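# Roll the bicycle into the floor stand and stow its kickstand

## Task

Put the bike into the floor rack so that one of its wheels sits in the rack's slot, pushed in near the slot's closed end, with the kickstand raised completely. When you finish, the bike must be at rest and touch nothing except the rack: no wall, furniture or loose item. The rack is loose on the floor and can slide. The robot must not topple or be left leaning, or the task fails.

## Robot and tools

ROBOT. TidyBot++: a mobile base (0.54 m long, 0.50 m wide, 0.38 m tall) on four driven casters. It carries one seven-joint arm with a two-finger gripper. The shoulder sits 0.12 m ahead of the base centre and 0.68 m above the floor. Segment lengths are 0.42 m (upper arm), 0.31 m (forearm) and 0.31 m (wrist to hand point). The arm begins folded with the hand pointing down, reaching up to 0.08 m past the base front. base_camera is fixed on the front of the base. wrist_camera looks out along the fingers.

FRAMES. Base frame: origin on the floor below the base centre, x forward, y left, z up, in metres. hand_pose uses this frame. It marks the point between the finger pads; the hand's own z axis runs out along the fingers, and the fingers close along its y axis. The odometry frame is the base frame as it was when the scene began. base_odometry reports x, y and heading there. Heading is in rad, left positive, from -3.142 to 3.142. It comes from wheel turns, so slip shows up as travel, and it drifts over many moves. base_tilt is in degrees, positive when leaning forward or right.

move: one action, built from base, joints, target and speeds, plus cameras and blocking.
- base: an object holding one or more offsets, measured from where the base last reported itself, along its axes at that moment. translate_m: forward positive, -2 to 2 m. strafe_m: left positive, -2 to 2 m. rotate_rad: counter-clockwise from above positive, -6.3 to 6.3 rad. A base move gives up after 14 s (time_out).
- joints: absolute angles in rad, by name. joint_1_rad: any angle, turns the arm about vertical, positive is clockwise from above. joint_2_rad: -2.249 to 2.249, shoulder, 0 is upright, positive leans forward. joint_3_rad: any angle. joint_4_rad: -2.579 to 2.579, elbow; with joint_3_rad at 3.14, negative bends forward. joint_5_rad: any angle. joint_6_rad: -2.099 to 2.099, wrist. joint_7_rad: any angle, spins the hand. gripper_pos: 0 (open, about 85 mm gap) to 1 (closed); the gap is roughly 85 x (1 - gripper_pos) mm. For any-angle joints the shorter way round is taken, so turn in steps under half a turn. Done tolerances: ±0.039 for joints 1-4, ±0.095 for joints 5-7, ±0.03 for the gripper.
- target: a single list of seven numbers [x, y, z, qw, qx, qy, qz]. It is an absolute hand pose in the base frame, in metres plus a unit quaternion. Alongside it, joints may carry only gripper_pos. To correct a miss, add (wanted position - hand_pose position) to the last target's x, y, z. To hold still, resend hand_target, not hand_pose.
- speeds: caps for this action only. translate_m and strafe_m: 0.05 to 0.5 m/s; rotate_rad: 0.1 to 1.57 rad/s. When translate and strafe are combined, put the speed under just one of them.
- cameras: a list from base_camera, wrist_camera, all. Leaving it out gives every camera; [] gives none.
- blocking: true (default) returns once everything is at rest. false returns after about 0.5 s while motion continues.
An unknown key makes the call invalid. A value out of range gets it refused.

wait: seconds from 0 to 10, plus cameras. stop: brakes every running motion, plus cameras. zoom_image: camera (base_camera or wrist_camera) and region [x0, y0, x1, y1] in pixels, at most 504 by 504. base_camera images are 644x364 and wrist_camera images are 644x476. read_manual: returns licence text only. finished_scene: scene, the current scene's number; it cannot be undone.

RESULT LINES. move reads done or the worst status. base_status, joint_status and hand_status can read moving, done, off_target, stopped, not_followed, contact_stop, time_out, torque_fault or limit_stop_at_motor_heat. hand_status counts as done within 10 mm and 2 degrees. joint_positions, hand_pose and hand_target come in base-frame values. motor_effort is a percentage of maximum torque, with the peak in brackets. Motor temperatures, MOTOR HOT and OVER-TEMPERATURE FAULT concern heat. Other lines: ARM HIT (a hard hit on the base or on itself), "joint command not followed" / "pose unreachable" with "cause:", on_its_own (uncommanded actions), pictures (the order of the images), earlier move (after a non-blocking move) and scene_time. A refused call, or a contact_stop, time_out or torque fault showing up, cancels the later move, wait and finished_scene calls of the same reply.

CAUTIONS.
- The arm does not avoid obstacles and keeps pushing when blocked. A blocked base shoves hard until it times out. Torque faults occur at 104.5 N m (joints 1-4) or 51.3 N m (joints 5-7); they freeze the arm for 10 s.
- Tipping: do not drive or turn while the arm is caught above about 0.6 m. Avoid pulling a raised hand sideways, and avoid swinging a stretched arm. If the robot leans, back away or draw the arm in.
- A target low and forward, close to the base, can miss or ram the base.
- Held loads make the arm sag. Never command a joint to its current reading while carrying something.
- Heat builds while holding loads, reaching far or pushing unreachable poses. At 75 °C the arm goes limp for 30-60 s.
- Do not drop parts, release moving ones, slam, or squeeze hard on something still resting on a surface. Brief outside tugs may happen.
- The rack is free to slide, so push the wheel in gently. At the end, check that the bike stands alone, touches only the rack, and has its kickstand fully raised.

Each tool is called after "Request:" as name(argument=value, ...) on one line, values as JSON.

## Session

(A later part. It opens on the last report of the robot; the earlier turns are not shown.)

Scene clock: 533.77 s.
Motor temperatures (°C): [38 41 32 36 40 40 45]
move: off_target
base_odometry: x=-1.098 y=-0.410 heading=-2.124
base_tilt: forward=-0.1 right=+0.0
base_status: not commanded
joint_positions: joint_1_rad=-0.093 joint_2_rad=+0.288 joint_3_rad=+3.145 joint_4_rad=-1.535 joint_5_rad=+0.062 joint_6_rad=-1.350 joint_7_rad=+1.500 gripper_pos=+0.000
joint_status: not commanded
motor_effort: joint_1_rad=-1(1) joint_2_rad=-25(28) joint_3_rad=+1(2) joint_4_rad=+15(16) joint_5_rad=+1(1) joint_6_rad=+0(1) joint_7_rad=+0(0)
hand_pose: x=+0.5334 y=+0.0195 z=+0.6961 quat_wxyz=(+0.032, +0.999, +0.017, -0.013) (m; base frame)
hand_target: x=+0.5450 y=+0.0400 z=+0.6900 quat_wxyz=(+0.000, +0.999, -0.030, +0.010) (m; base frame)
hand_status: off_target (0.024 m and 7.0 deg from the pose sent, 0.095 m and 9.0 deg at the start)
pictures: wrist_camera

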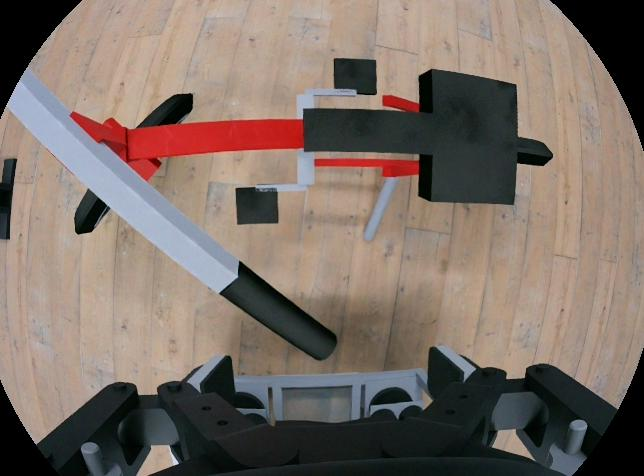

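Request:
move(target=[0.56, 0.056, 0.625, 0, 0.999, -0.03, 0.02], cameras=["wrist_camera"])

Scene clock: 540.47 s.
Motor temperatures (°C): [38 41 32 36 40 40 45]
move: off_target
base_odometry: x=-1.098 y=-0.410 heading=-2.124
base_tilt: forward=-0.1 right=+0.0
base_status: not commanded
joint_positions: joint_1_rad=-0.131 joint_2_rad=+0.366 joint_3_rad=+3.145 joint_4_rad=-1.641 joint_5_rad=+0.062 joint_6_rad=-1.149 joint_7_rad=+1.464 gripper_pos=+0.000
joint_status: not commanded
motor_effort: joint_1_rad=+0(1) joint_2_rad=-26(29) joint_3_rad=+1(2) joint_4_rad=+13(15) joint_5_rad=+1(1) joint_6_rad=+0(1) joint_7_rad=+0(0)
hand_pose: x=+0.5492 y=+0.0386 z=+0.6314 quat_wxyz=(+0.029, +0.999, +0.023, -0.003) (m; base frame)
hand_target: x=+0.5600 y=+0.0560 z=+0.6250 quat_wxyz=(+0.000, +0.999, -0.030, +0.020) (m; base frame)
hand_status: off_target (0.022 m and 7.4 deg from the pose sent, 0.084 m and 7.5 deg at the start)
pictures: wrist_camera

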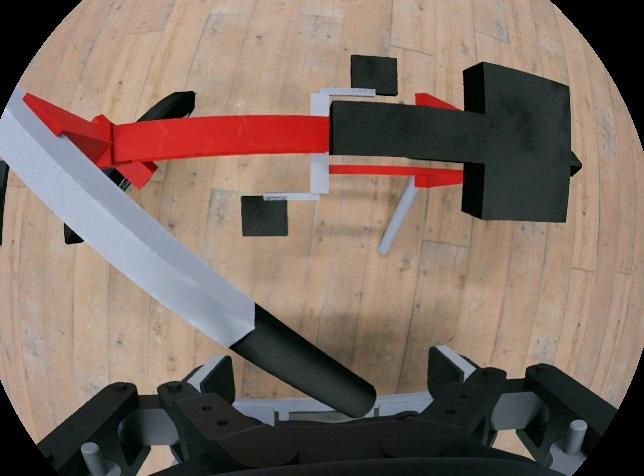

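Request:
move(target=[0.56, 0.056, 0.60, 0, 0.999, -0.03, 0.02], cameras=[])

Request:
move(base={"strafe_m": 0.08}, speeds={"strafe_m": 0.08})

Scene clock: 544.50 s.
Motor temperatures (°C): [38 41 32 36 40 40 45]
move: off_target
base_odometry: x=-1.098 y=-0.410 heading=-2.124
base_tilt: forward=-0.1 right=+0.0
base_status: not commanded
joint_positions: joint_1_rad=-0.132 joint_2_rad=+0.374 joint_3_rad=+3.146 joint_4_rad=-1.681 joint_5_rad=+0.061 joint_6_rad=-1.079 joint_7_rad=+1.463 gripper_pos=+0.000
joint_status: not commanded
motor_effort: joint_1_rad=-1(2) joint_2_rad=-24(29) joint_3_rad=+2(2) joint_4_rad=+13(14) joint_5_rad=+1(1) joint_6_rad=+2(4) joint_7_rad=+0(1)
hand_pose: x=+0.5519 y=+0.0402 z=+0.6164 quat_wxyz=(+0.027, +0.999, +0.025, +0.007) (m; base frame)
hand_target: x=+0.5600 y=+0.0560 z=+0.6000 quat_wxyz=(+0.000, +0.999, -0.030, +0.020) (m; base frame)
hand_status: off_target (0.024 m and 7.2 deg from the pose sent, 0.038 m and 7.4 deg at the start)
pictures: none
No camera images: "cameras" was empty.

Scene clock: 546.03 s.
Motor temperatures (°C): [38 41 32 36 40 40 45]
move: done
base_odometry: x=-1.029 y=-0.452 heading=-2.124
base_tilt: forward=+0.0 right=+0.0
base_status: done
joint_positions: joint_1_rad=-0.130 joint_2_rad=+0.380 joint_3_rad=+3.166 joint_4_rad=-1.687 joint_5_rad=+0.059 joint_6_rad=-1.063 joint_7_rad=+1.461 gripper_pos=+0.000
joint_status: not commanded
motor_effort: joint_1_rad=-3(4) joint_2_rad=-24(28) joint_3_rad=-1(2) joint_4_rad=+12(15) joint_5_rad=-2(4) joint_6_rad=+2(6) joint_7_rad=+0(1)
hand_pose: x=+0.5545 y=+0.0316 z=+0.6119 quat_wxyz=(+0.030, +0.999, +0.013, +0.009) (m; base frame)
hand_target: x=+0.5600 y=+0.0560 z=+0.6000 quat_wxyz=(+0.000, +0.999, -0.030, +0.020) (m; base frame)
hand_status: not commanded
pictures: base_camera, wrist_camera

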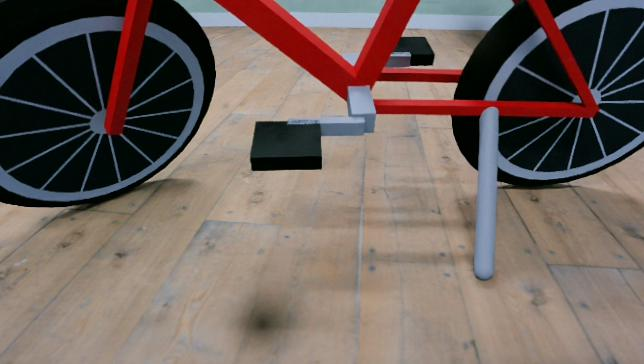

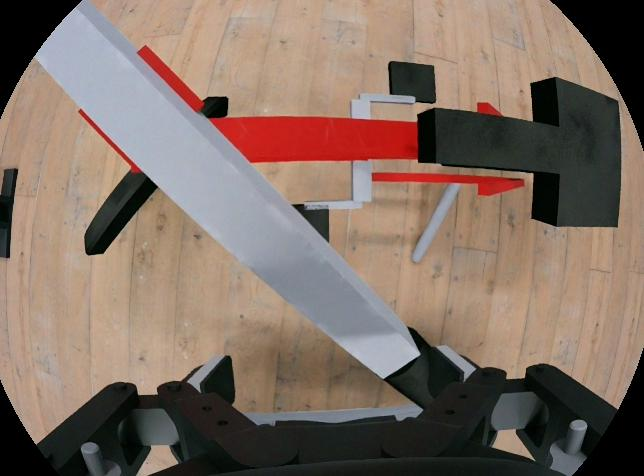

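Request:
move(base={"strafe_m": 0.07}, speeds={"strafe_m": 0.08})

Scene clock: 550.43 s.
Motor temperatures (°C): [38 41 32 36 40 40 45]
move: done
base_odometry: x=-0.970 y=-0.488 heading=-2.125
base_tilt: forward=-0.1 right=+0.0
base_status: done
joint_positions: joint_1_rad=-0.091 joint_2_rad=+0.371 joint_3_rad=+3.215 joint_4_rad=-1.707 joint_5_rad=+0.060 joint_6_rad=-1.063 joint_7_rad=+1.455 gripper_pos=+0.000
joint_status: not commanded
motor_effort: joint_1_rad=-12(15) joint_2_rad=-22(24) joint_3_rad=-9(12) joint_4_rad=+16(18) joint_5_rad=-10(14) joint_6_rad=+8(13) joint_7_rad=+1(2)
hand_pose: x=+0.5480 y=-0.0070 z=+0.6109 quat_wxyz=(+0.039, +0.999, -0.032, +0.003) (m; base frame)
hand_target: x=+0.5600 y=+0.0560 z=+0.6000 quat_wxyz=(+0.000, +0.999, -0.030, +0.020) (m; base frame)
hand_status: not commanded
pictures: base_camera, wrist_camera

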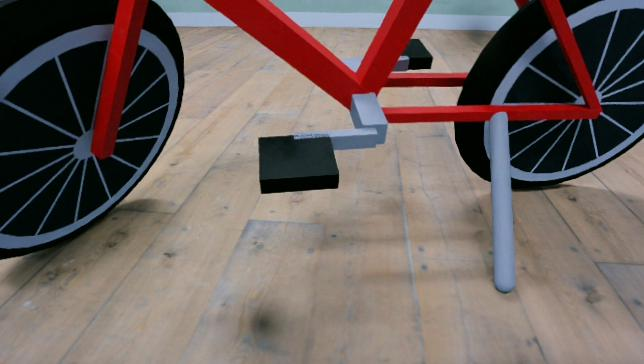

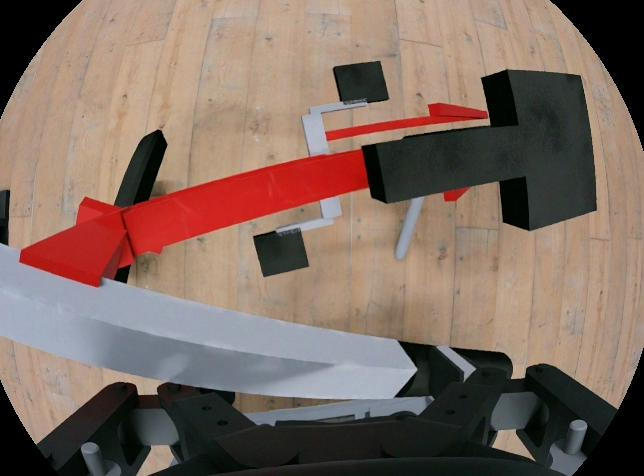

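Request:
move(base={"strafe_m": -0.04}, speeds={"strafe_m": 0.08}, cameras=["wrist_camera"])

Scene clock: 575.97 s.
Motor temperatures (°C): [38 40 32 36 40 40 45]
move: done
base_odometry: x=-1.004 y=-0.467 heading=-2.125
base_tilt: forward=+0.0 right=+0.0
base_status: done
joint_positions: joint_1_rad=-0.135 joint_2_rad=+0.385 joint_3_rad=+3.175 joint_4_rad=-1.707 joint_5_rad=+0.052 joint_6_rad=-1.059 joint_7_rad=+1.455 gripper_pos=+0.000
joint_status: not commanded
motor_effort: joint_1_rad=-1(11) joint_2_rad=-26(27) joint_3_rad=+1(9) joint_4_rad=+13(16) joint_5_rad=-1(10) joint_6_rad=+2(9) joint_7_rad=+0(1)
hand_pose: x=+0.5463 y=+0.0309 z=+0.6043 quat_wxyz=(+0.029, +1.000, +0.007, -0.002) (m; base frame)
hand_target: x=+0.5600 y=+0.0560 z=+0.6000 quat_wxyz=(+0.000, +0.999, -0.030, +0.020) (m; base frame)
hand_status: not commanded
pictures: wrist_camera

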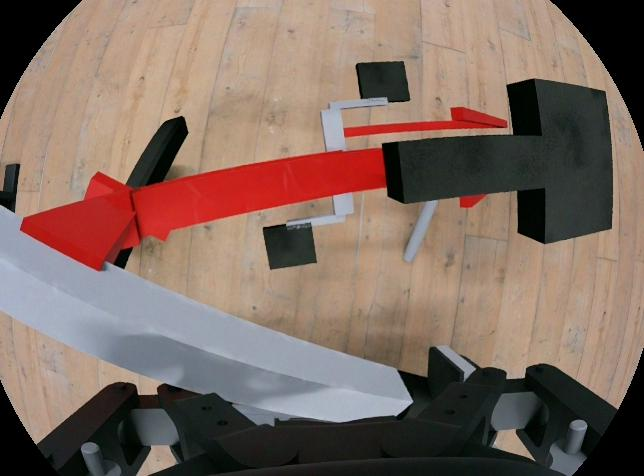

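Request:
move(base={"translate_m": -0.08}, speeds={"translate_m": 0.08}, cameras=["wrist_camera"])

Scene clock: 582.00 s.
Motor temperatures (°C): [38 40 32 36 40 40 45]
move: done
base_odometry: x=-0.962 y=-0.399 heading=-2.125
base_tilt: forward=-0.1 right=+0.0
base_status: done
joint_positions: joint_1_rad=-0.136 joint_2_rad=+0.386 joint_3_rad=+3.174 joint_4_rad=-1.707 joint_5_rad=+0.051 joint_6_rad=-1.051 joint_7_rad=+1.455 gripper_pos=+0.000
joint_status: not commanded
motor_effort: joint_1_rad=-1(2) joint_2_rad=-27(28) joint_3_rad=+2(2) joint_4_rad=+12(14) joint_5_rad=+1(1) joint_6_rad=+0(2) joint_7_rad=+0(1)
hand_pose: x=+0.5488 y=+0.0321 z=+0.6038 quat_wxyz=(+0.028, +1.000, +0.008, +0.002) (m; base frame)
hand_target: x=+0.5600 y=+0.0560 z=+0.6000 quat_wxyz=(+0.000, +0.999, -0.030, +0.020) (m; base frame)
hand_status: not commanded
pictures: wrist_camera

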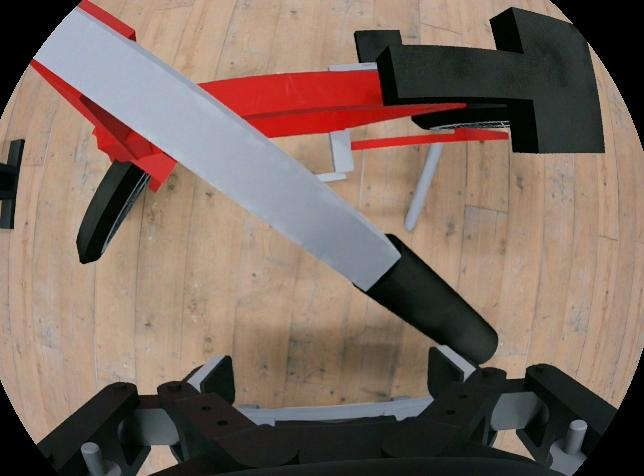

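Request:
move(base={"translate_m": -0.1, "strafe_m": -0.05}, speeds={"translate_m": 0.1}, cameras=[])

Request:
move(target=[0.4, 0, 0.88, 0, 0.995, 0, 0.1])

Scene clock: 587.33 s.
Motor temperatures (°C): [38 40 32 36 40 40 45]
move: done
base_odometry: x=-0.952 y=-0.288 heading=-2.125
base_tilt: forward=-0.1 right=+0.0
base_status: done
joint_positions: joint_1_rad=-0.137 joint_2_rad=+0.388 joint_3_rad=+3.174 joint_4_rad=-1.707 joint_5_rad=+0.051 joint_6_rad=-1.051 joint_7_rad=+1.455 gripper_pos=+0.000
joint_status: not commanded
motor_effort: joint_1_rad=+0(2) joint_2_rad=-27(28) joint_3_rad=+1(3) joint_4_rad=+13(14) joint_5_rad=+1(1) joint_6_rad=+0(1) joint_7_rad=+0(0)
hand_pose: x=+0.5486 y=+0.0325 z=+0.6029 quat_wxyz=(+0.028, +1.000, +0.008, +0.001) (m; base frame)
hand_target: x=+0.5600 y=+0.0560 z=+0.6000 quat_wxyz=(+0.000, +0.999, -0.030, +0.020) (m; base frame)
hand_status: not commanded
pictures: none
No camera images: "cameras" was empty.

Scene clock: 589.17 s.
Motor temperatures (°C): [38 40 32 36 40 40 45]
move: off_target
base_odometry: x=-0.952 y=-0.288 heading=-2.125
base_tilt: forward=-0.1 right=+0.0
base_status: not commanded
joint_positions: joint_1_rad=-0.025 joint_2_rad=-0.186 joint_3_rad=+3.174 joint_4_rad=-1.498 joint_5_rad=+0.051 joint_6_rad=-1.587 joint_7_rad=+1.495 gripper_pos=+0.000
joint_status: not commanded
motor_effort: joint_1_rad=-1(1) joint_2_rad=-9(29) joint_3_rad=+2(3) joint_4_rad=+16(16) joint_5_rad=+1(1) joint_6_rad=+3(3) joint_7_rad=+0(0)
hand_pose: x=+0.4202 y=-0.0177 z=+0.8741 quat_wxyz=(+0.018, +0.991, -0.045, +0.122) (m; base frame)
hand_target: x=+0.4000 y=+0.0000 z=+0.8800 quat_wxyz=(+0.000, +0.995, +0.000, +0.100) (m; base frame)
hand_status: off_target (0.027 m and 6.1 deg from the pose sent, 0.316 m and 11.9 deg at the start)
pictures: base_camera, wrist_camera

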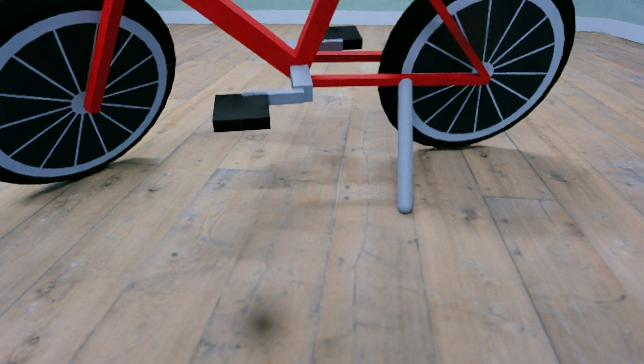

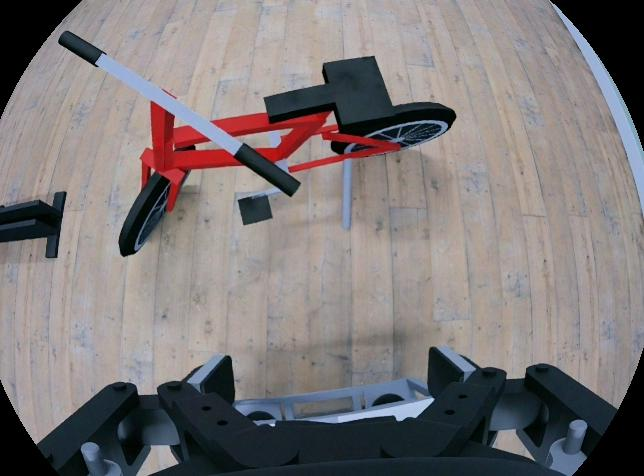

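Request:
move(target=[0.72, 0.14, 0.80, 0.02, 0.9045, 0.4266, 0.02], cameras=["wrist_camera"])

Scene clock: 613.93 s.
Motor temperatures (°C): [38 40 32 36 40 40 45]
move: time_out
base_odometry: x=-0.952 y=-0.288 heading=-2.125
base_tilt: forward=+0.0 right=+0.0
base_status: not commanded
joint_positions: joint_1_rad=-0.249 joint_2_rad=+0.995 joint_3_rad=+3.193 joint_4_rad=-0.114 joint_5_rad=-0.045 joint_6_rad=-2.032 joint_7_rad=+2.214 gripper_pos=+0.000
joint_status: not commanded
motor_effort: joint_1_rad=-1(5) joint_2_rad=-45(50) joint_3_rad=+1(3) joint_4_rad=+14(17) joint_5_rad=+0(1) joint_6_rad=+1(4) joint_7_rad=+0(0)
hand_pose: x=+0.7347 y=+0.1547 z=+0.7393 quat_wxyz=(+0.002, +0.904, +0.427, +0.000) (m; base frame)
hand_target: x=+0.7346 y=+0.1547 z=+0.7402 quat_wxyz=(+0.000, +0.902, +0.433, +0.001) (m; base frame)
hand_status: time_out (0.064 m and 3.1 deg from the pose sent, 0.347 m and 56.7 deg at the start; a joint's target at an end of its range on 183 of 300 steps)
pictures: wrist_camera

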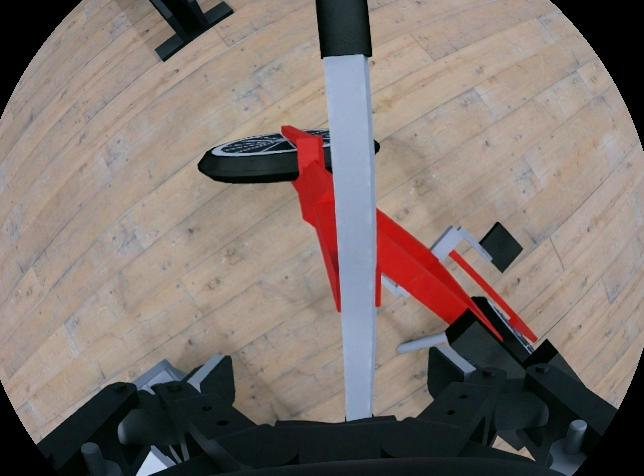

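Request:
move(target=[0.60, 0.04, 0.80, 0.02, 0.9045, 0.4266, 0.02], base={"translate_m": 0.13, "strafe_m": 0.1}, speeds={"translate_m": 0.1}, cameras=["wrist_camera"])

Scene clock: 623.53 s.
Motor temperatures (°C): [38 40 32 36 40 40 45]
move: off_target
base_odometry: x=-0.935 y=-0.451 heading=-2.124
base_tilt: forward=-0.1 right=+0.0
base_status: done
joint_positions: joint_1_rad=-0.038 joint_2_rad=+0.406 joint_3_rad=+3.042 joint_4_rad=-1.042 joint_5_rad=+0.003 joint_6_rad=-1.715 joint_7_rad=+2.247 gripper_pos=+0.000
joint_status: not commanded
motor_effort: joint_1_rad=-1(3) joint_2_rad=-29(45) joint_3_rad=+0(2) joint_4_rad=+16(16) joint_5_rad=+0(1) joint_6_rad=+0(2) joint_7_rad=+0(0)
hand_pose: x=+0.5857 y=+0.0567 z=+0.7967 quat_wxyz=(-0.020, +0.920, +0.392, -0.005) (m; base frame)
hand_target: x=+0.6000 y=+0.0400 z=+0.8000 quat_wxyz=(+0.020, +0.904, +0.426, +0.020) (m; base frame)
hand_status: off_target (0.022 m and 7.0 deg from the pose sent, 0.187 m and 3.1 deg at the start)
pictures: wrist_camera

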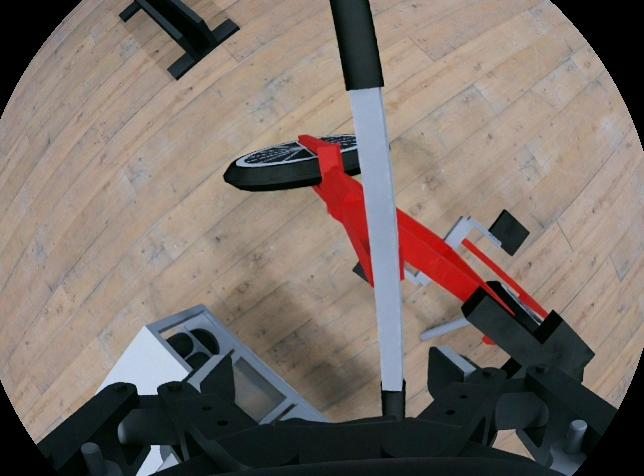

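Request:
move(target=[0.66, 0.016, 0.73, 0.02, 0.881, 0.473, 0.02], cameras=["wrist_camera"])

Scene clock: 636.33 s.
Motor temperatures (°C): [38 40 32 36 40 40 45]
move: off_target
base_odometry: x=-0.935 y=-0.451 heading=-2.124
base_tilt: forward=+0.0 right=-0.1
base_status: not commanded
joint_positions: joint_1_rad=+0.027 joint_2_rad=+0.537 joint_3_rad=+3.023 joint_4_rad=-1.042 joint_5_rad=+0.025 joint_6_rad=-1.577 joint_7_rad=+2.390 gripper_pos=+0.000
joint_status: not commanded
motor_effort: joint_1_rad=-1(2) joint_2_rad=-34(38) joint_3_rad=+0(2) joint_4_rad=+15(16) joint_5_rad=+0(1) joint_6_rad=+0(2) joint_7_rad=+0(0)
hand_pose: x=+0.6419 y=+0.0301 z=+0.7312 quat_wxyz=(-0.019, +0.901, +0.433, +0.001) (m; base frame)
hand_target: x=+0.6600 y=+0.0160 z=+0.7300 quat_wxyz=(+0.020, +0.881, +0.473, +0.020) (m; base frame)
hand_status: off_target (0.023 m and 7.2 deg from the pose sent, 0.108 m and 11.7 deg at the start)
pictures: wrist_camera

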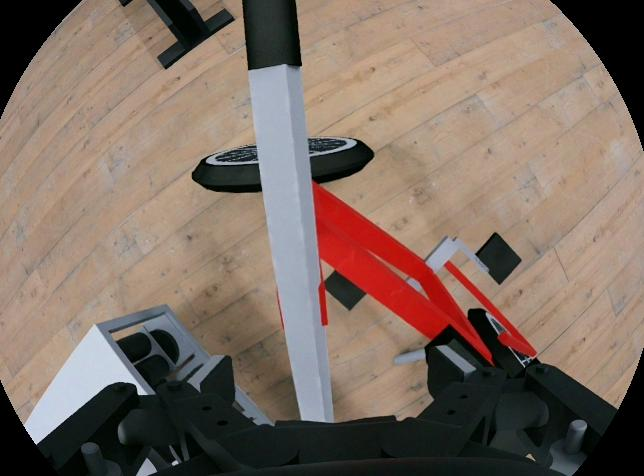

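Request:
move(target=[0.652, 0.027, 0.665, 0.02, 0.864, 0.504, 0.02], cameras=["wrist_camera"])

Scene clock: 642.63 s.
Motor temperatures (°C): [38 40 32 36 40 40 45]
move: off_target
base_odometry: x=-0.935 y=-0.451 heading=-2.124
base_tilt: forward=-0.1 right=+0.0
base_status: not commanded
joint_positions: joint_1_rad=+0.029 joint_2_rad=+0.537 joint_3_rad=+2.989 joint_4_rad=-1.241 joint_5_rad=+0.044 joint_6_rad=-1.372 joint_7_rad=+2.417 gripper_pos=+0.000
joint_status: not commanded
motor_effort: joint_1_rad=-1(2) joint_2_rad=-33(35) joint_3_rad=+0(1) joint_4_rad=+14(16) joint_5_rad=+0(1) joint_6_rad=+0(1) joint_7_rad=+0(0)
hand_pose: x=+0.6362 y=+0.0422 z=+0.6702 quat_wxyz=(-0.017, +0.888, +0.460, +0.005) (m; base frame)
hand_target: x=+0.6520 y=+0.0270 z=+0.6650 quat_wxyz=(+0.020, +0.863, +0.504, +0.020) (m; base frame)
hand_status: off_target (0.022 m and 7.3 deg from the pose sent, 0.067 m and 10.5 deg at the start)
pictures: wrist_camera

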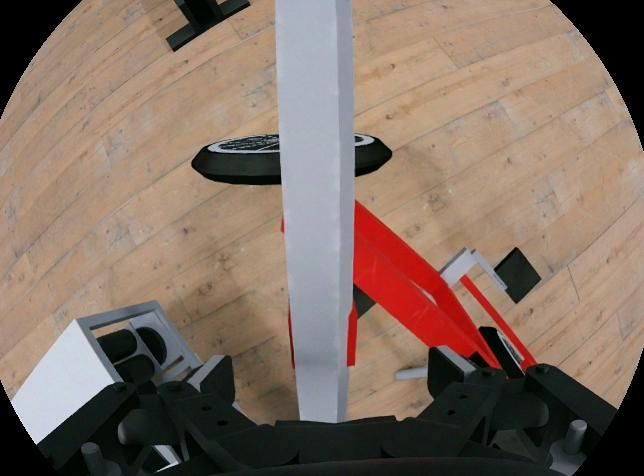

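Request:
move(target=[0.657, 0.020, 0.635, 0.02, 0.864, 0.504, 0.02], cameras=["wrist_camera"])

Request:
move(joints={"gripper_pos": 0.5}, cameras=["wrist_camera"])

Scene clock: 649.13 s.
Motor temperatures (°C): [38 40 32 36 40 40 45]
move: off_target
base_odometry: x=-0.935 y=-0.451 heading=-2.124
base_tilt: forward=+0.0 right=+0.0
base_status: not commanded
joint_positions: joint_1_rad=+0.049 joint_2_rad=+0.561 joint_3_rad=+2.980 joint_4_rad=-1.289 joint_5_rad=+0.055 joint_6_rad=-1.289 joint_7_rad=+2.421 gripper_pos=+0.000
joint_status: not commanded
motor_effort: joint_1_rad=-1(2) joint_2_rad=-34(36) joint_3_rad=+0(1) joint_4_rad=+14(15) joint_5_rad=+0(1) joint_6_rad=+0(2) joint_7_rad=+0(0)
hand_pose: x=+0.6436 y=+0.0343 z=+0.6436 quat_wxyz=(-0.013, +0.889, +0.458, +0.010) (m; base frame)
hand_target: x=+0.6570 y=+0.0200 z=+0.6350 quat_wxyz=(+0.020, +0.863, +0.504, +0.020) (m; base frame)
hand_status: off_target (0.021 m and 7.1 deg from the pose sent, 0.046 m and 7.3 deg at the start)
pictures: wrist_camera

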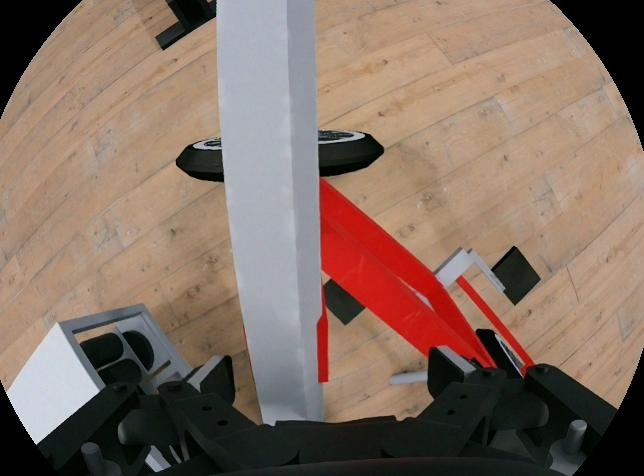

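Scene clock: 649.97 s.
Motor temperatures (°C): [38 40 32 36 40 40 45]
move: done
base_odometry: x=-0.935 y=-0.451 heading=-2.124
base_tilt: forward=+0.0 right=-0.1
base_status: not commanded
joint_positions: joint_1_rad=+0.049 joint_2_rad=+0.561 joint_3_rad=+2.972 joint_4_rad=-1.295 joint_5_rad=+0.056 joint_6_rad=-1.289 joint_7_rad=+2.422 gripper_pos=+0.500
joint_status: all done
motor_effort: joint_1_rad=+0(2) joint_2_rad=-33(35) joint_3_rad=+1(3) joint_4_rad=+16(17) joint_5_rad=+1(3) joint_6_rad=+2(5) joint_7_rad=+0(0)
hand_pose: x=+0.6412 y=+0.0377 z=+0.6421 quat_wxyz=(-0.016, +0.887, +0.462, +0.009) (m; base frame)
hand_target: x=+0.6570 y=+0.0200 z=+0.6350 quat_wxyz=(+0.020, +0.863, +0.504, +0.020) (m; base frame)
hand_status: not commanded
pictures: wrist_camera

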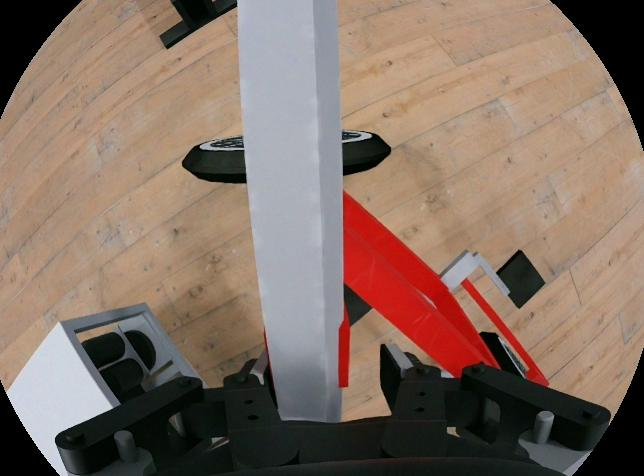

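Request:
move(joints={"gripper_pos": 0.3}, cameras=[])

Request:
move(target=[0.630, 0.002, 0.615, 0.02, 0.864, 0.504, 0.02], cameras=["wrist_camera"])

Scene clock: 661.97 s.
Motor temperatures (°C): [38 40 32 36 40 40 45]
move: done
base_odometry: x=-0.935 y=-0.451 heading=-2.124
base_tilt: forward=+0.0 right=+0.0
base_status: not commanded
joint_positions: joint_1_rad=+0.050 joint_2_rad=+0.561 joint_3_rad=+2.972 joint_4_rad=-1.295 joint_5_rad=+0.059 joint_6_rad=-1.283 joint_7_rad=+2.422 gripper_pos=+0.300
joint_status: all done
motor_effort: joint_1_rad=-1(1) joint_2_rad=-34(34) joint_3_rad=+0(1) joint_4_rad=+14(15) joint_5_rad=-1(1) joint_6_rad=+0(2) joint_7_rad=+0(0)
hand_pose: x=+0.6429 y=+0.0364 z=+0.6421 quat_wxyz=(-0.014, +0.887, +0.462, +0.011) (m; base frame)
hand_target: x=+0.6570 y=+0.0200 z=+0.6350 quat_wxyz=(+0.020, +0.863, +0.504, +0.020) (m; base frame)
hand_status: not commanded
pictures: none
No camera images: "cameras" was empty.

Scene clock: 663.03 s.
Motor temperatures (°C): [38 40 32 36 40 40 45]
move: off_target
base_odometry: x=-0.935 y=-0.451 heading=-2.124
base_tilt: forward=-0.1 right=+0.0
base_status: not commanded
joint_positions: joint_1_rad=+0.100 joint_2_rad=+0.545 joint_3_rad=+2.971 joint_4_rad=-1.436 joint_5_rad=+0.060 joint_6_rad=-1.193 joint_7_rad=+2.445 gripper_pos=+0.300
joint_status: not commanded
motor_effort: joint_1_rad=-1(2) joint_2_rad=-32(34) joint_3_rad=+0(1) joint_4_rad=+13(15) joint_5_rad=+0(1) joint_6_rad=-1(1) joint_7_rad=+0(0)
hand_pose: x=+0.6145 y=+0.0135 z=+0.6088 quat_wxyz=(-0.020, +0.891, +0.454, -0.004) (m; base frame)
hand_target: x=+0.6300 y=+0.0020 z=+0.6150 quat_wxyz=(+0.020, +0.863, +0.504, +0.020) (m; base frame)
hand_status: off_target (0.020 m and 8.4 deg from the pose sent, 0.046 m and 6.8 deg at the start)
pictures: wrist_camera

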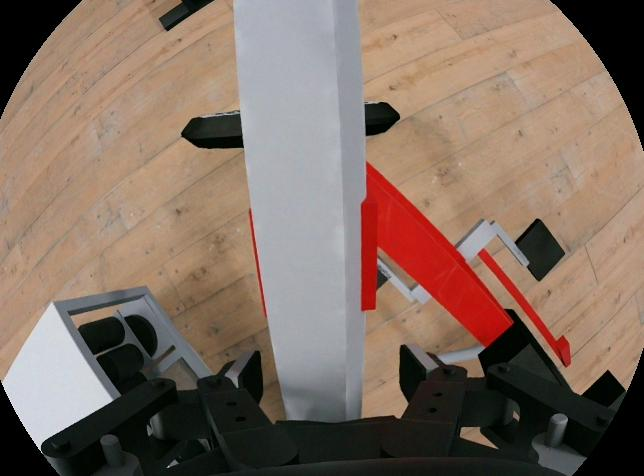

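Request:
move(joints={"gripper_pos": 0.85})

Scene clock: 666.73 s.
Motor temperatures (°C): [38 40 32 36 40 40 45]
move: off_target
base_odometry: x=-0.935 y=-0.451 heading=-2.124
base_tilt: forward=+0.0 right=+0.0
base_status: not commanded
joint_positions: joint_1_rad=+0.102 joint_2_rad=+0.539 joint_3_rad=+2.966 joint_4_rad=-1.442 joint_5_rad=+0.069 joint_6_rad=-1.183 joint_7_rad=+2.447 gripper_pos=+0.763
joint_status: gripper_pos off_target (ended at +0.763, target +0.850)
motor_effort: joint_1_rad=+0(3) joint_2_rad=-33(34) joint_3_rad=-1(2) joint_4_rad=+15(16) joint_5_rad=+0(3) joint_6_rad=+0(3) joint_7_rad=+0(2)
hand_pose: x=+0.6153 y=+0.0123 z=+0.6099 quat_wxyz=(-0.015, +0.889, +0.458, -0.001) (m; base frame)
hand_target: x=+0.6300 y=+0.0020 z=+0.6150 quat_wxyz=(+0.020, +0.863, +0.504, +0.020) (m; base frame)
hand_status: not commanded
pictures: base_camera, wrist_camera

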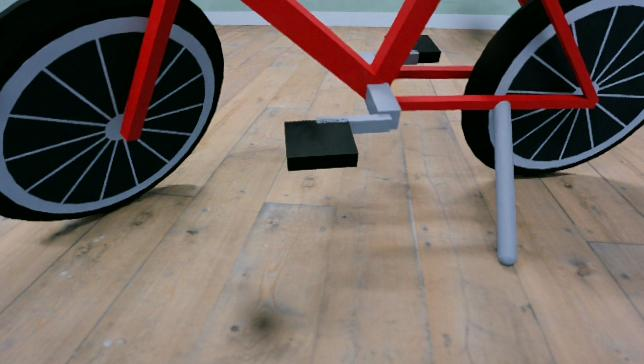

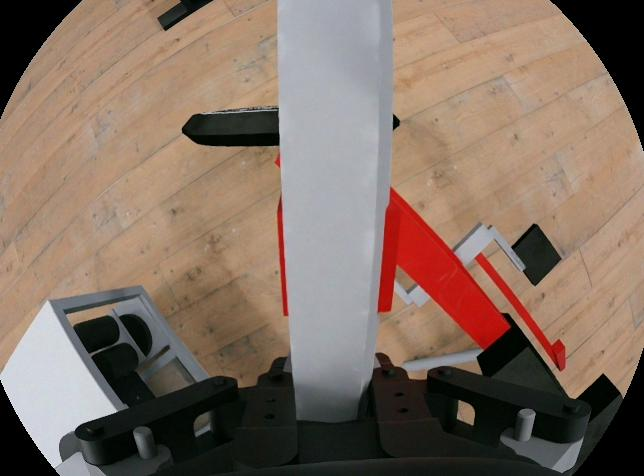

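Request:
move(target=[0.619, 0.012, 0.615, 0.02, 0.924, 0.383, 0.02])

Scene clock: 673.97 s.
Motor temperatures (°C): [38 40 32 36 40 40 45]
move: off_target
base_odometry: x=-0.935 y=-0.451 heading=-2.124
base_tilt: forward=+0.0 right=+0.0
base_status: not commanded
joint_positions: joint_1_rad=+0.059 joint_2_rad=+0.516 joint_3_rad=+3.004 joint_4_rad=-1.473 joint_5_rad=+0.069 joint_6_rad=-1.163 joint_7_rad=+2.289 gripper_pos=+0.779
joint_status: not commanded
motor_effort: joint_1_rad=-3(3) joint_2_rad=-31(33) joint_3_rad=-2(2) joint_4_rad=+13(15) joint_5_rad=-2(2) joint_6_rad=-2(2) joint_7_rad=+0(1)
hand_pose: x=+0.6099 y=+0.0163 z=+0.6113 quat_wxyz=(-0.003, +0.920, +0.393, -0.002) (m; base frame)
hand_target: x=+0.6190 y=+0.0120 z=+0.6150 quat_wxyz=(+0.020, +0.923, +0.383, +0.020) (m; base frame)
hand_status: off_target (0.011 m and 3.8 deg from the pose sent, 0.006 m and 10.6 deg at the start)
pictures: base_camera, wrist_camera

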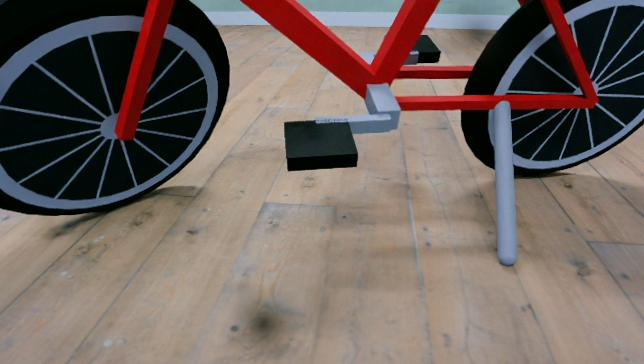

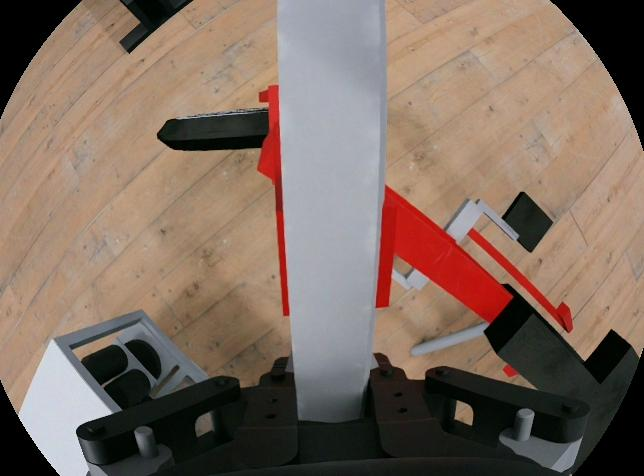

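Request:
move(target=[0.612, 0.024, 0.615, 0.02, 0.966, 0.259, 0.02])

Scene clock: 692.83 s.
Motor temperatures (°C): [38 40 32 36 40 40 45]
move: off_target
base_odometry: x=-0.935 y=-0.451 heading=-2.124
base_tilt: forward=-0.1 right=+0.0
base_status: not commanded
joint_positions: joint_1_rad=-0.007 joint_2_rad=+0.496 joint_3_rad=+3.058 joint_4_rad=-1.492 joint_5_rad=+0.069 joint_6_rad=-1.162 joint_7_rad=+2.049 gripper_pos=+0.801
joint_status: not commanded
motor_effort: joint_1_rad=-2(2) joint_2_rad=-30(31) joint_3_rad=-1(2) joint_4_rad=+13(14) joint_5_rad=-4(5) joint_6_rad=-1(2) joint_7_rad=+0(1)
hand_pose: x=+0.6031 y=+0.0232 z=+0.6140 quat_wxyz=(+0.011, +0.957, +0.289, -0.006) (m; base frame)
hand_target: x=+0.6120 y=+0.0240 z=+0.6150 quat_wxyz=(+0.020, +0.965, +0.259, +0.020) (m; base frame)
hand_status: off_target (0.009 m and 4.8 deg from the pose sent, 0.009 m and 16.6 deg at the start)
pictures: base_camera, wrist_camera

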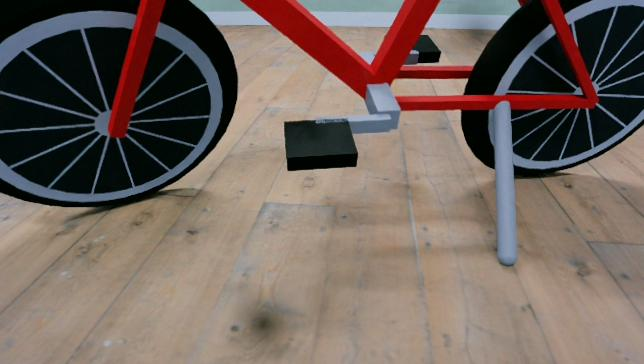

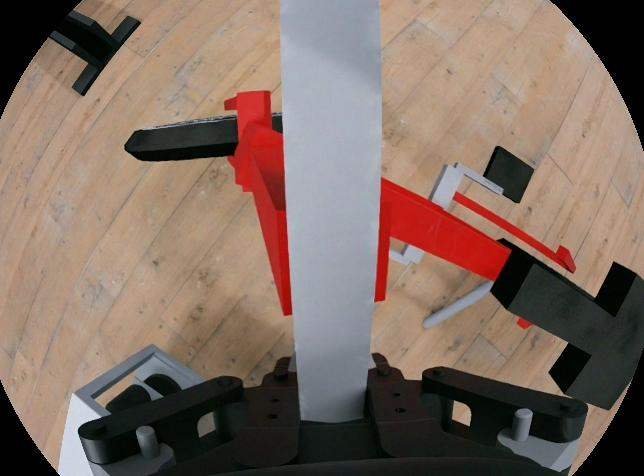

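Request:
move(target=[0.6075, 0.038, 0.615, 0.02, 0.991, 0.131, 0.02])

Request:
move(target=[0.607, 0.045, 0.615, 0.02, 0.999, 0.044, 0.02])

Scene clock: 696.63 s.
Motor temperatures (°C): [38 40 32 36 40 40 45]
move: off_target
base_odometry: x=-0.935 y=-0.451 heading=-2.124
base_tilt: forward=+0.0 right=+0.0
base_status: not commanded
joint_positions: joint_1_rad=-0.072 joint_2_rad=+0.482 joint_3_rad=+3.109 joint_4_rad=-1.502 joint_5_rad=+0.069 joint_6_rad=-1.162 joint_7_rad=+1.790 gripper_pos=+0.817
joint_status: not commanded
motor_effort: joint_1_rad=-1(2) joint_2_rad=-28(30) joint_3_rad=+0(2) joint_4_rad=+14(15) joint_5_rad=-3(5) joint_6_rad=+3(4) joint_7_rad=-2(2)
hand_pose: x=+0.5999 y=+0.0310 z=+0.6177 quat_wxyz=(+0.024, +0.985, +0.173, -0.003) (m; base frame)
hand_target: x=+0.6075 y=+0.0380 z=+0.6150 quat_wxyz=(+0.020, +0.991, +0.131, +0.020) (m; base frame)
hand_status: off_target (0.011 m and 5.6 deg from the pose sent, 0.015 m and 18.8 deg at the start)
pictures: base_camera, wrist_camera

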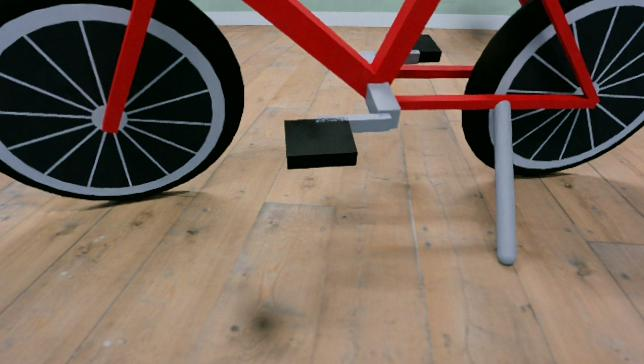

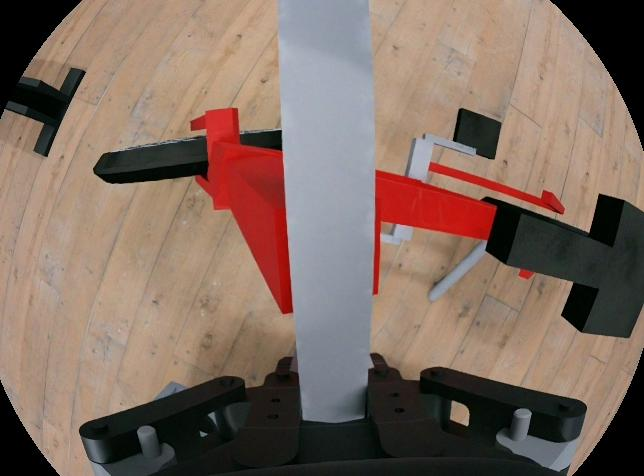

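Scene clock: 697.30 s.
Motor temperatures (°C): [38 40 32 36 40 40 45]
move: off_target
base_odometry: x=-0.935 y=-0.451 heading=-2.124
base_tilt: forward=+0.0 right=+0.0
base_status: not commanded
joint_positions: joint_1_rad=-0.114 joint_2_rad=+0.476 joint_3_rad=+3.142 joint_4_rad=-1.503 joint_5_rad=+0.069 joint_6_rad=-1.162 joint_7_rad=+1.612 gripper_pos=+0.820
joint_status: not commanded
motor_effort: joint_1_rad=-1(2) joint_2_rad=-27(28) joint_3_rad=+1(1) joint_4_rad=+15(15) joint_5_rad=-3(4) joint_6_rad=+6(7) joint_7_rad=-3(3)
hand_pose: x=+0.5997 y=+0.0366 z=+0.6203 quat_wxyz=(+0.032, +0.995, +0.091, +0.001) (m; base frame)
hand_target: x=+0.6070 y=+0.0450 z=+0.6150 quat_wxyz=(+0.020, +0.999, +0.044, +0.020) (m; base frame)
hand_status: off_target (0.012 m and 6.0 deg from the pose sent, 0.016 m and 15.1 deg at the start)
pictures: base_camera, wrist_camera

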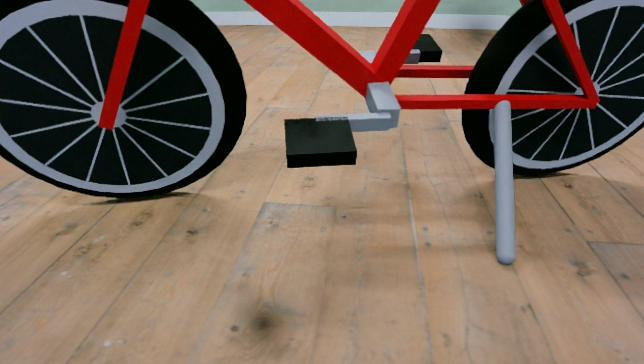

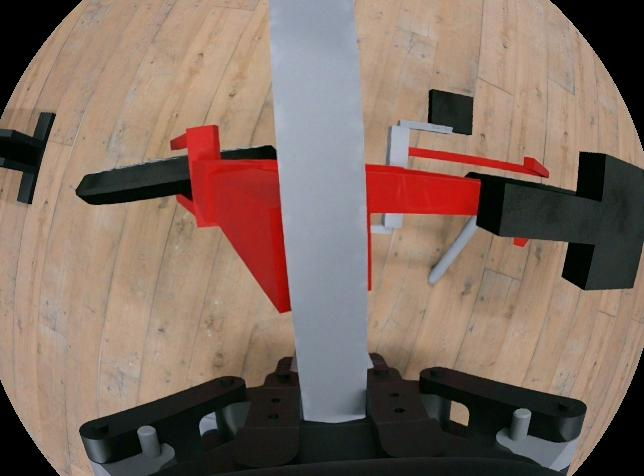

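Request:
move(target=[0.606, 0.054, 0.615, 0.02, 0.999, -0.04, 0.02])

Request:
move(target=[0.606, 0.063, 0.615, 0.02, 0.9925, -0.122, 0.02])

Scene clock: 723.77 s.
Motor temperatures (°C): [38 40 32 36 40 40 45]
move: off_target
base_odometry: x=-0.935 y=-0.451 heading=-2.124
base_tilt: forward=-0.1 right=+0.0
base_status: not commanded
joint_positions: joint_1_rad=-0.154 joint_2_rad=+0.469 joint_3_rad=+3.169 joint_4_rad=-1.503 joint_5_rad=+0.063 joint_6_rad=-1.162 joint_7_rad=+1.456 gripper_pos=+0.820
joint_status: not commanded
motor_effort: joint_1_rad=-2(3) joint_2_rad=-25(27) joint_3_rad=+2(3) joint_4_rad=+12(15) joint_5_rad=+0(4) joint_6_rad=+5(6) joint_7_rad=-6(6)
hand_pose: x=+0.5996 y=+0.0449 z=+0.6236 quat_wxyz=(+0.034, +0.999, +0.019, +0.008) (m; base frame)
hand_target: x=+0.6060 y=+0.0540 z=+0.6150 quat_wxyz=(+0.020, +0.999, -0.040, +0.020) (m; base frame)
hand_status: off_target (0.014 m and 7.1 deg from the pose sent, 0.019 m and 15.3 deg at the start)
pictures: base_camera, wrist_camera

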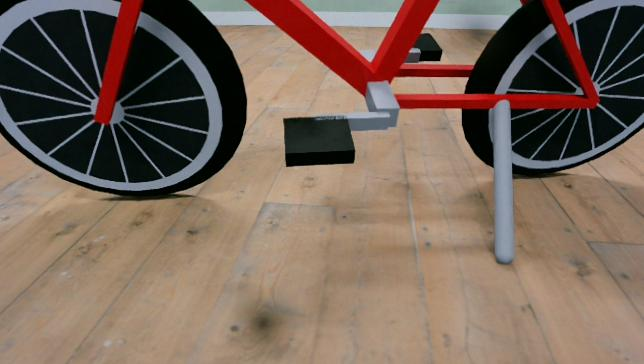

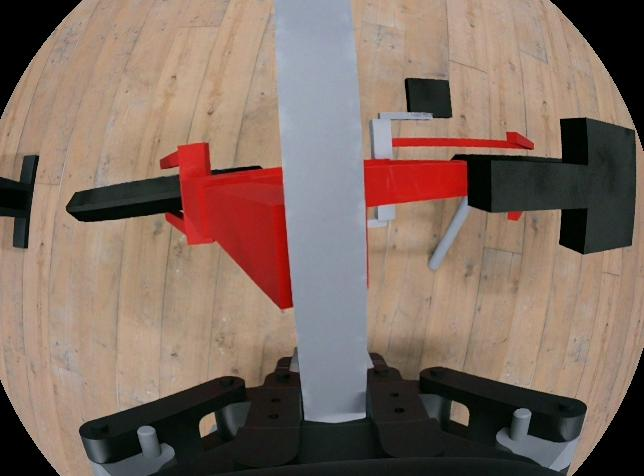

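Scene clock: 724.47 s.
Motor temperatures (°C): [38 40 32 36 40 40 45]
move: off_target
base_odometry: x=-0.935 y=-0.451 heading=-2.124
base_tilt: forward=-0.1 right=-0.1
base_status: not commanded
joint_positions: joint_1_rad=-0.191 joint_2_rad=+0.461 joint_3_rad=+3.199 joint_4_rad=-1.503 joint_5_rad=+0.046 joint_6_rad=-1.162 joint_7_rad=+1.293 gripper_pos=+0.820
joint_status: not commanded
motor_effort: joint_1_rad=-3(3) joint_2_rad=-23(25) joint_3_rad=+3(4) joint_4_rad=+11(12) joint_5_rad=+3(4) joint_6_rad=+4(4) joint_7_rad=-7(7)
hand_pose: x=+0.5993 y=+0.0539 z=+0.6275 quat_wxyz=(+0.032, +0.998, -0.060, +0.015) (m; base frame)
hand_target: x=+0.6060 y=+0.0630 z=+0.6150 quat_wxyz=(+0.020, +0.992, -0.122, +0.020) (m; base frame)
hand_status: off_target (0.017 m and 7.2 deg from the pose sent, 0.021 m and 16.4 deg at the start)
pictures: base_camera, wrist_camera

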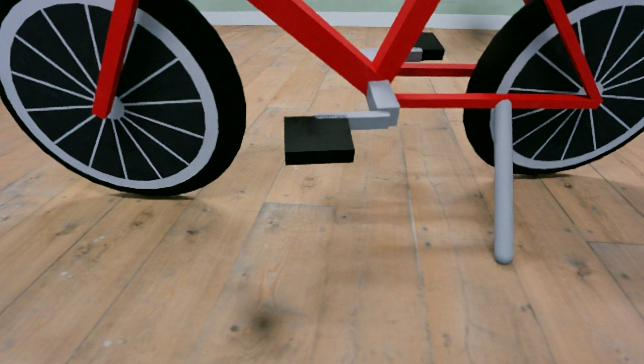

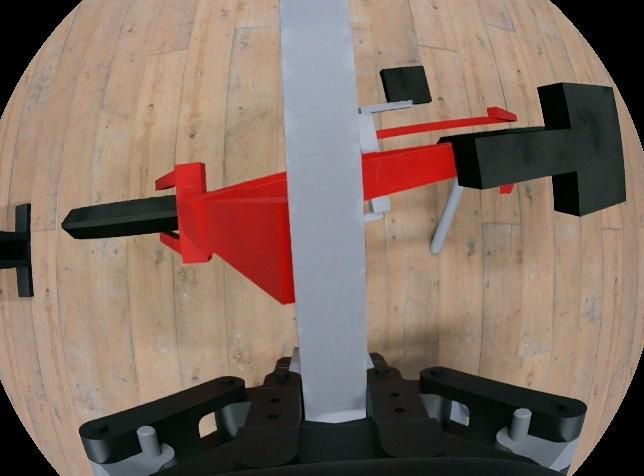

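Request:
move(target=[0.646, 0.063, 0.624, 0.02, 0.9925, -0.122, 0.02])

Request:
move(target=[0.676, 0.063, 0.63, 0.02, 0.9925, -0.122, 0.02])

Scene clock: 732.33 s.
Motor temperatures (°C): [38 40 32 36 40 40 45]
move: off_target
base_odometry: x=-0.935 y=-0.451 heading=-2.124
base_tilt: forward=-0.1 right=+0.0
base_status: not commanded
joint_positions: joint_1_rad=-0.220 joint_2_rad=+0.515 joint_3_rad=+3.202 joint_4_rad=-1.388 joint_5_rad=+0.012 joint_6_rad=-1.221 joint_7_rad=+1.284 gripper_pos=+0.820
joint_status: not commanded
motor_effort: joint_1_rad=+3(6) joint_2_rad=-26(27) joint_3_rad=+7(9) joint_4_rad=+18(19) joint_5_rad=+6(8) joint_6_rad=+10(11) joint_7_rad=-3(7)
hand_pose: x=+0.6229 y=+0.0813 z=+0.6342 quat_wxyz=(+0.018, +0.998, -0.057, +0.013) (m; base frame)
hand_target: x=+0.6460 y=+0.0630 z=+0.6240 quat_wxyz=(+0.020, +0.992, -0.122, +0.020) (m; base frame)
hand_status: off_target (0.031 m and 7.5 deg from the pose sent, 0.048 m and 7.2 deg at the start)
pictures: base_camera, wrist_camera

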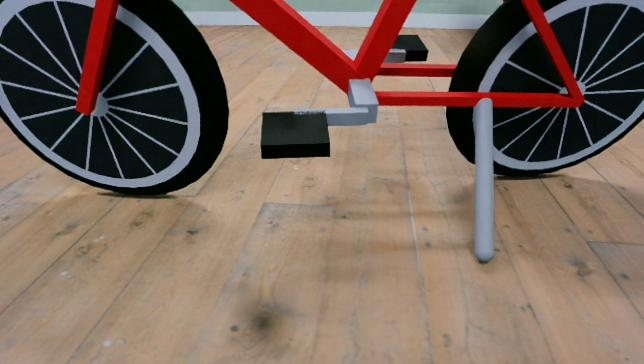

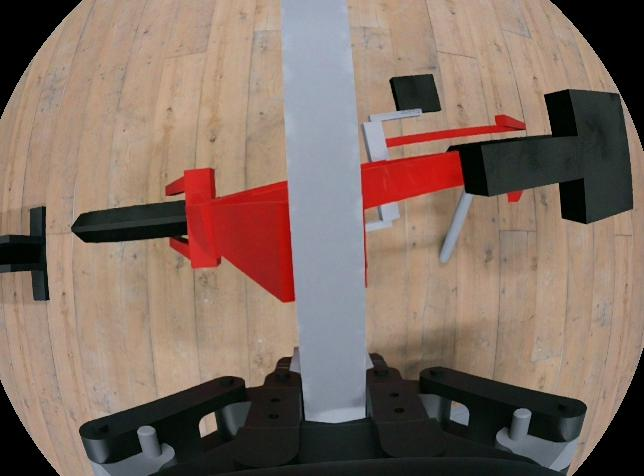

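Scene clock: 733.37 s.
Motor temperatures (°C): [38 40 32 36 40 40 45]
move: off_target
base_odometry: x=-0.935 y=-0.451 heading=-2.124
base_tilt: forward=+0.0 right=+0.0
base_status: not commanded
joint_positions: joint_1_rad=-0.216 joint_2_rad=+0.581 joint_3_rad=+3.202 joint_4_rad=-1.232 joint_5_rad=+0.012 joint_6_rad=-1.271 joint_7_rad=+1.284 gripper_pos=+0.820
joint_status: not commanded
motor_effort: joint_1_rad=+3(4) joint_2_rad=-29(30) joint_3_rad=+6(7) joint_4_rad=+16(20) joint_5_rad=+5(6) joint_6_rad=+8(12) joint_7_rad=-2(4)
hand_pose: x=+0.6665 y=+0.0879 z=+0.6475 quat_wxyz=(+0.015, +0.998, -0.058, +0.033) (m; base frame)
hand_target: x=+0.6760 y=+0.0630 z=+0.6300 quat_wxyz=(+0.020, +0.992, -0.122, +0.020) (m; base frame)
hand_status: off_target (0.032 m and 7.5 deg from the pose sent, 0.056 m and 7.5 deg at the start)
pictures: base_camera, wrist_camera

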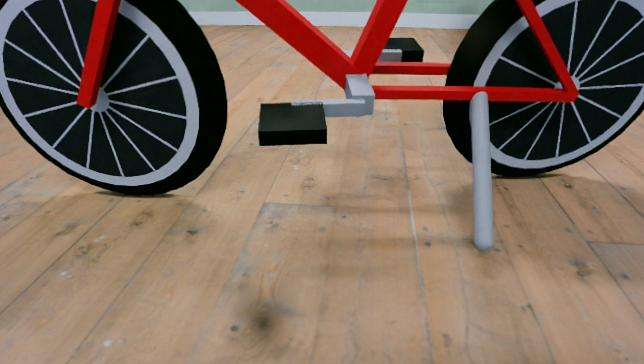

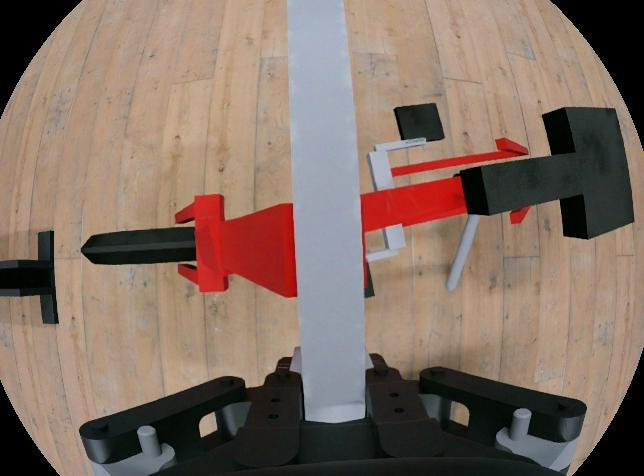

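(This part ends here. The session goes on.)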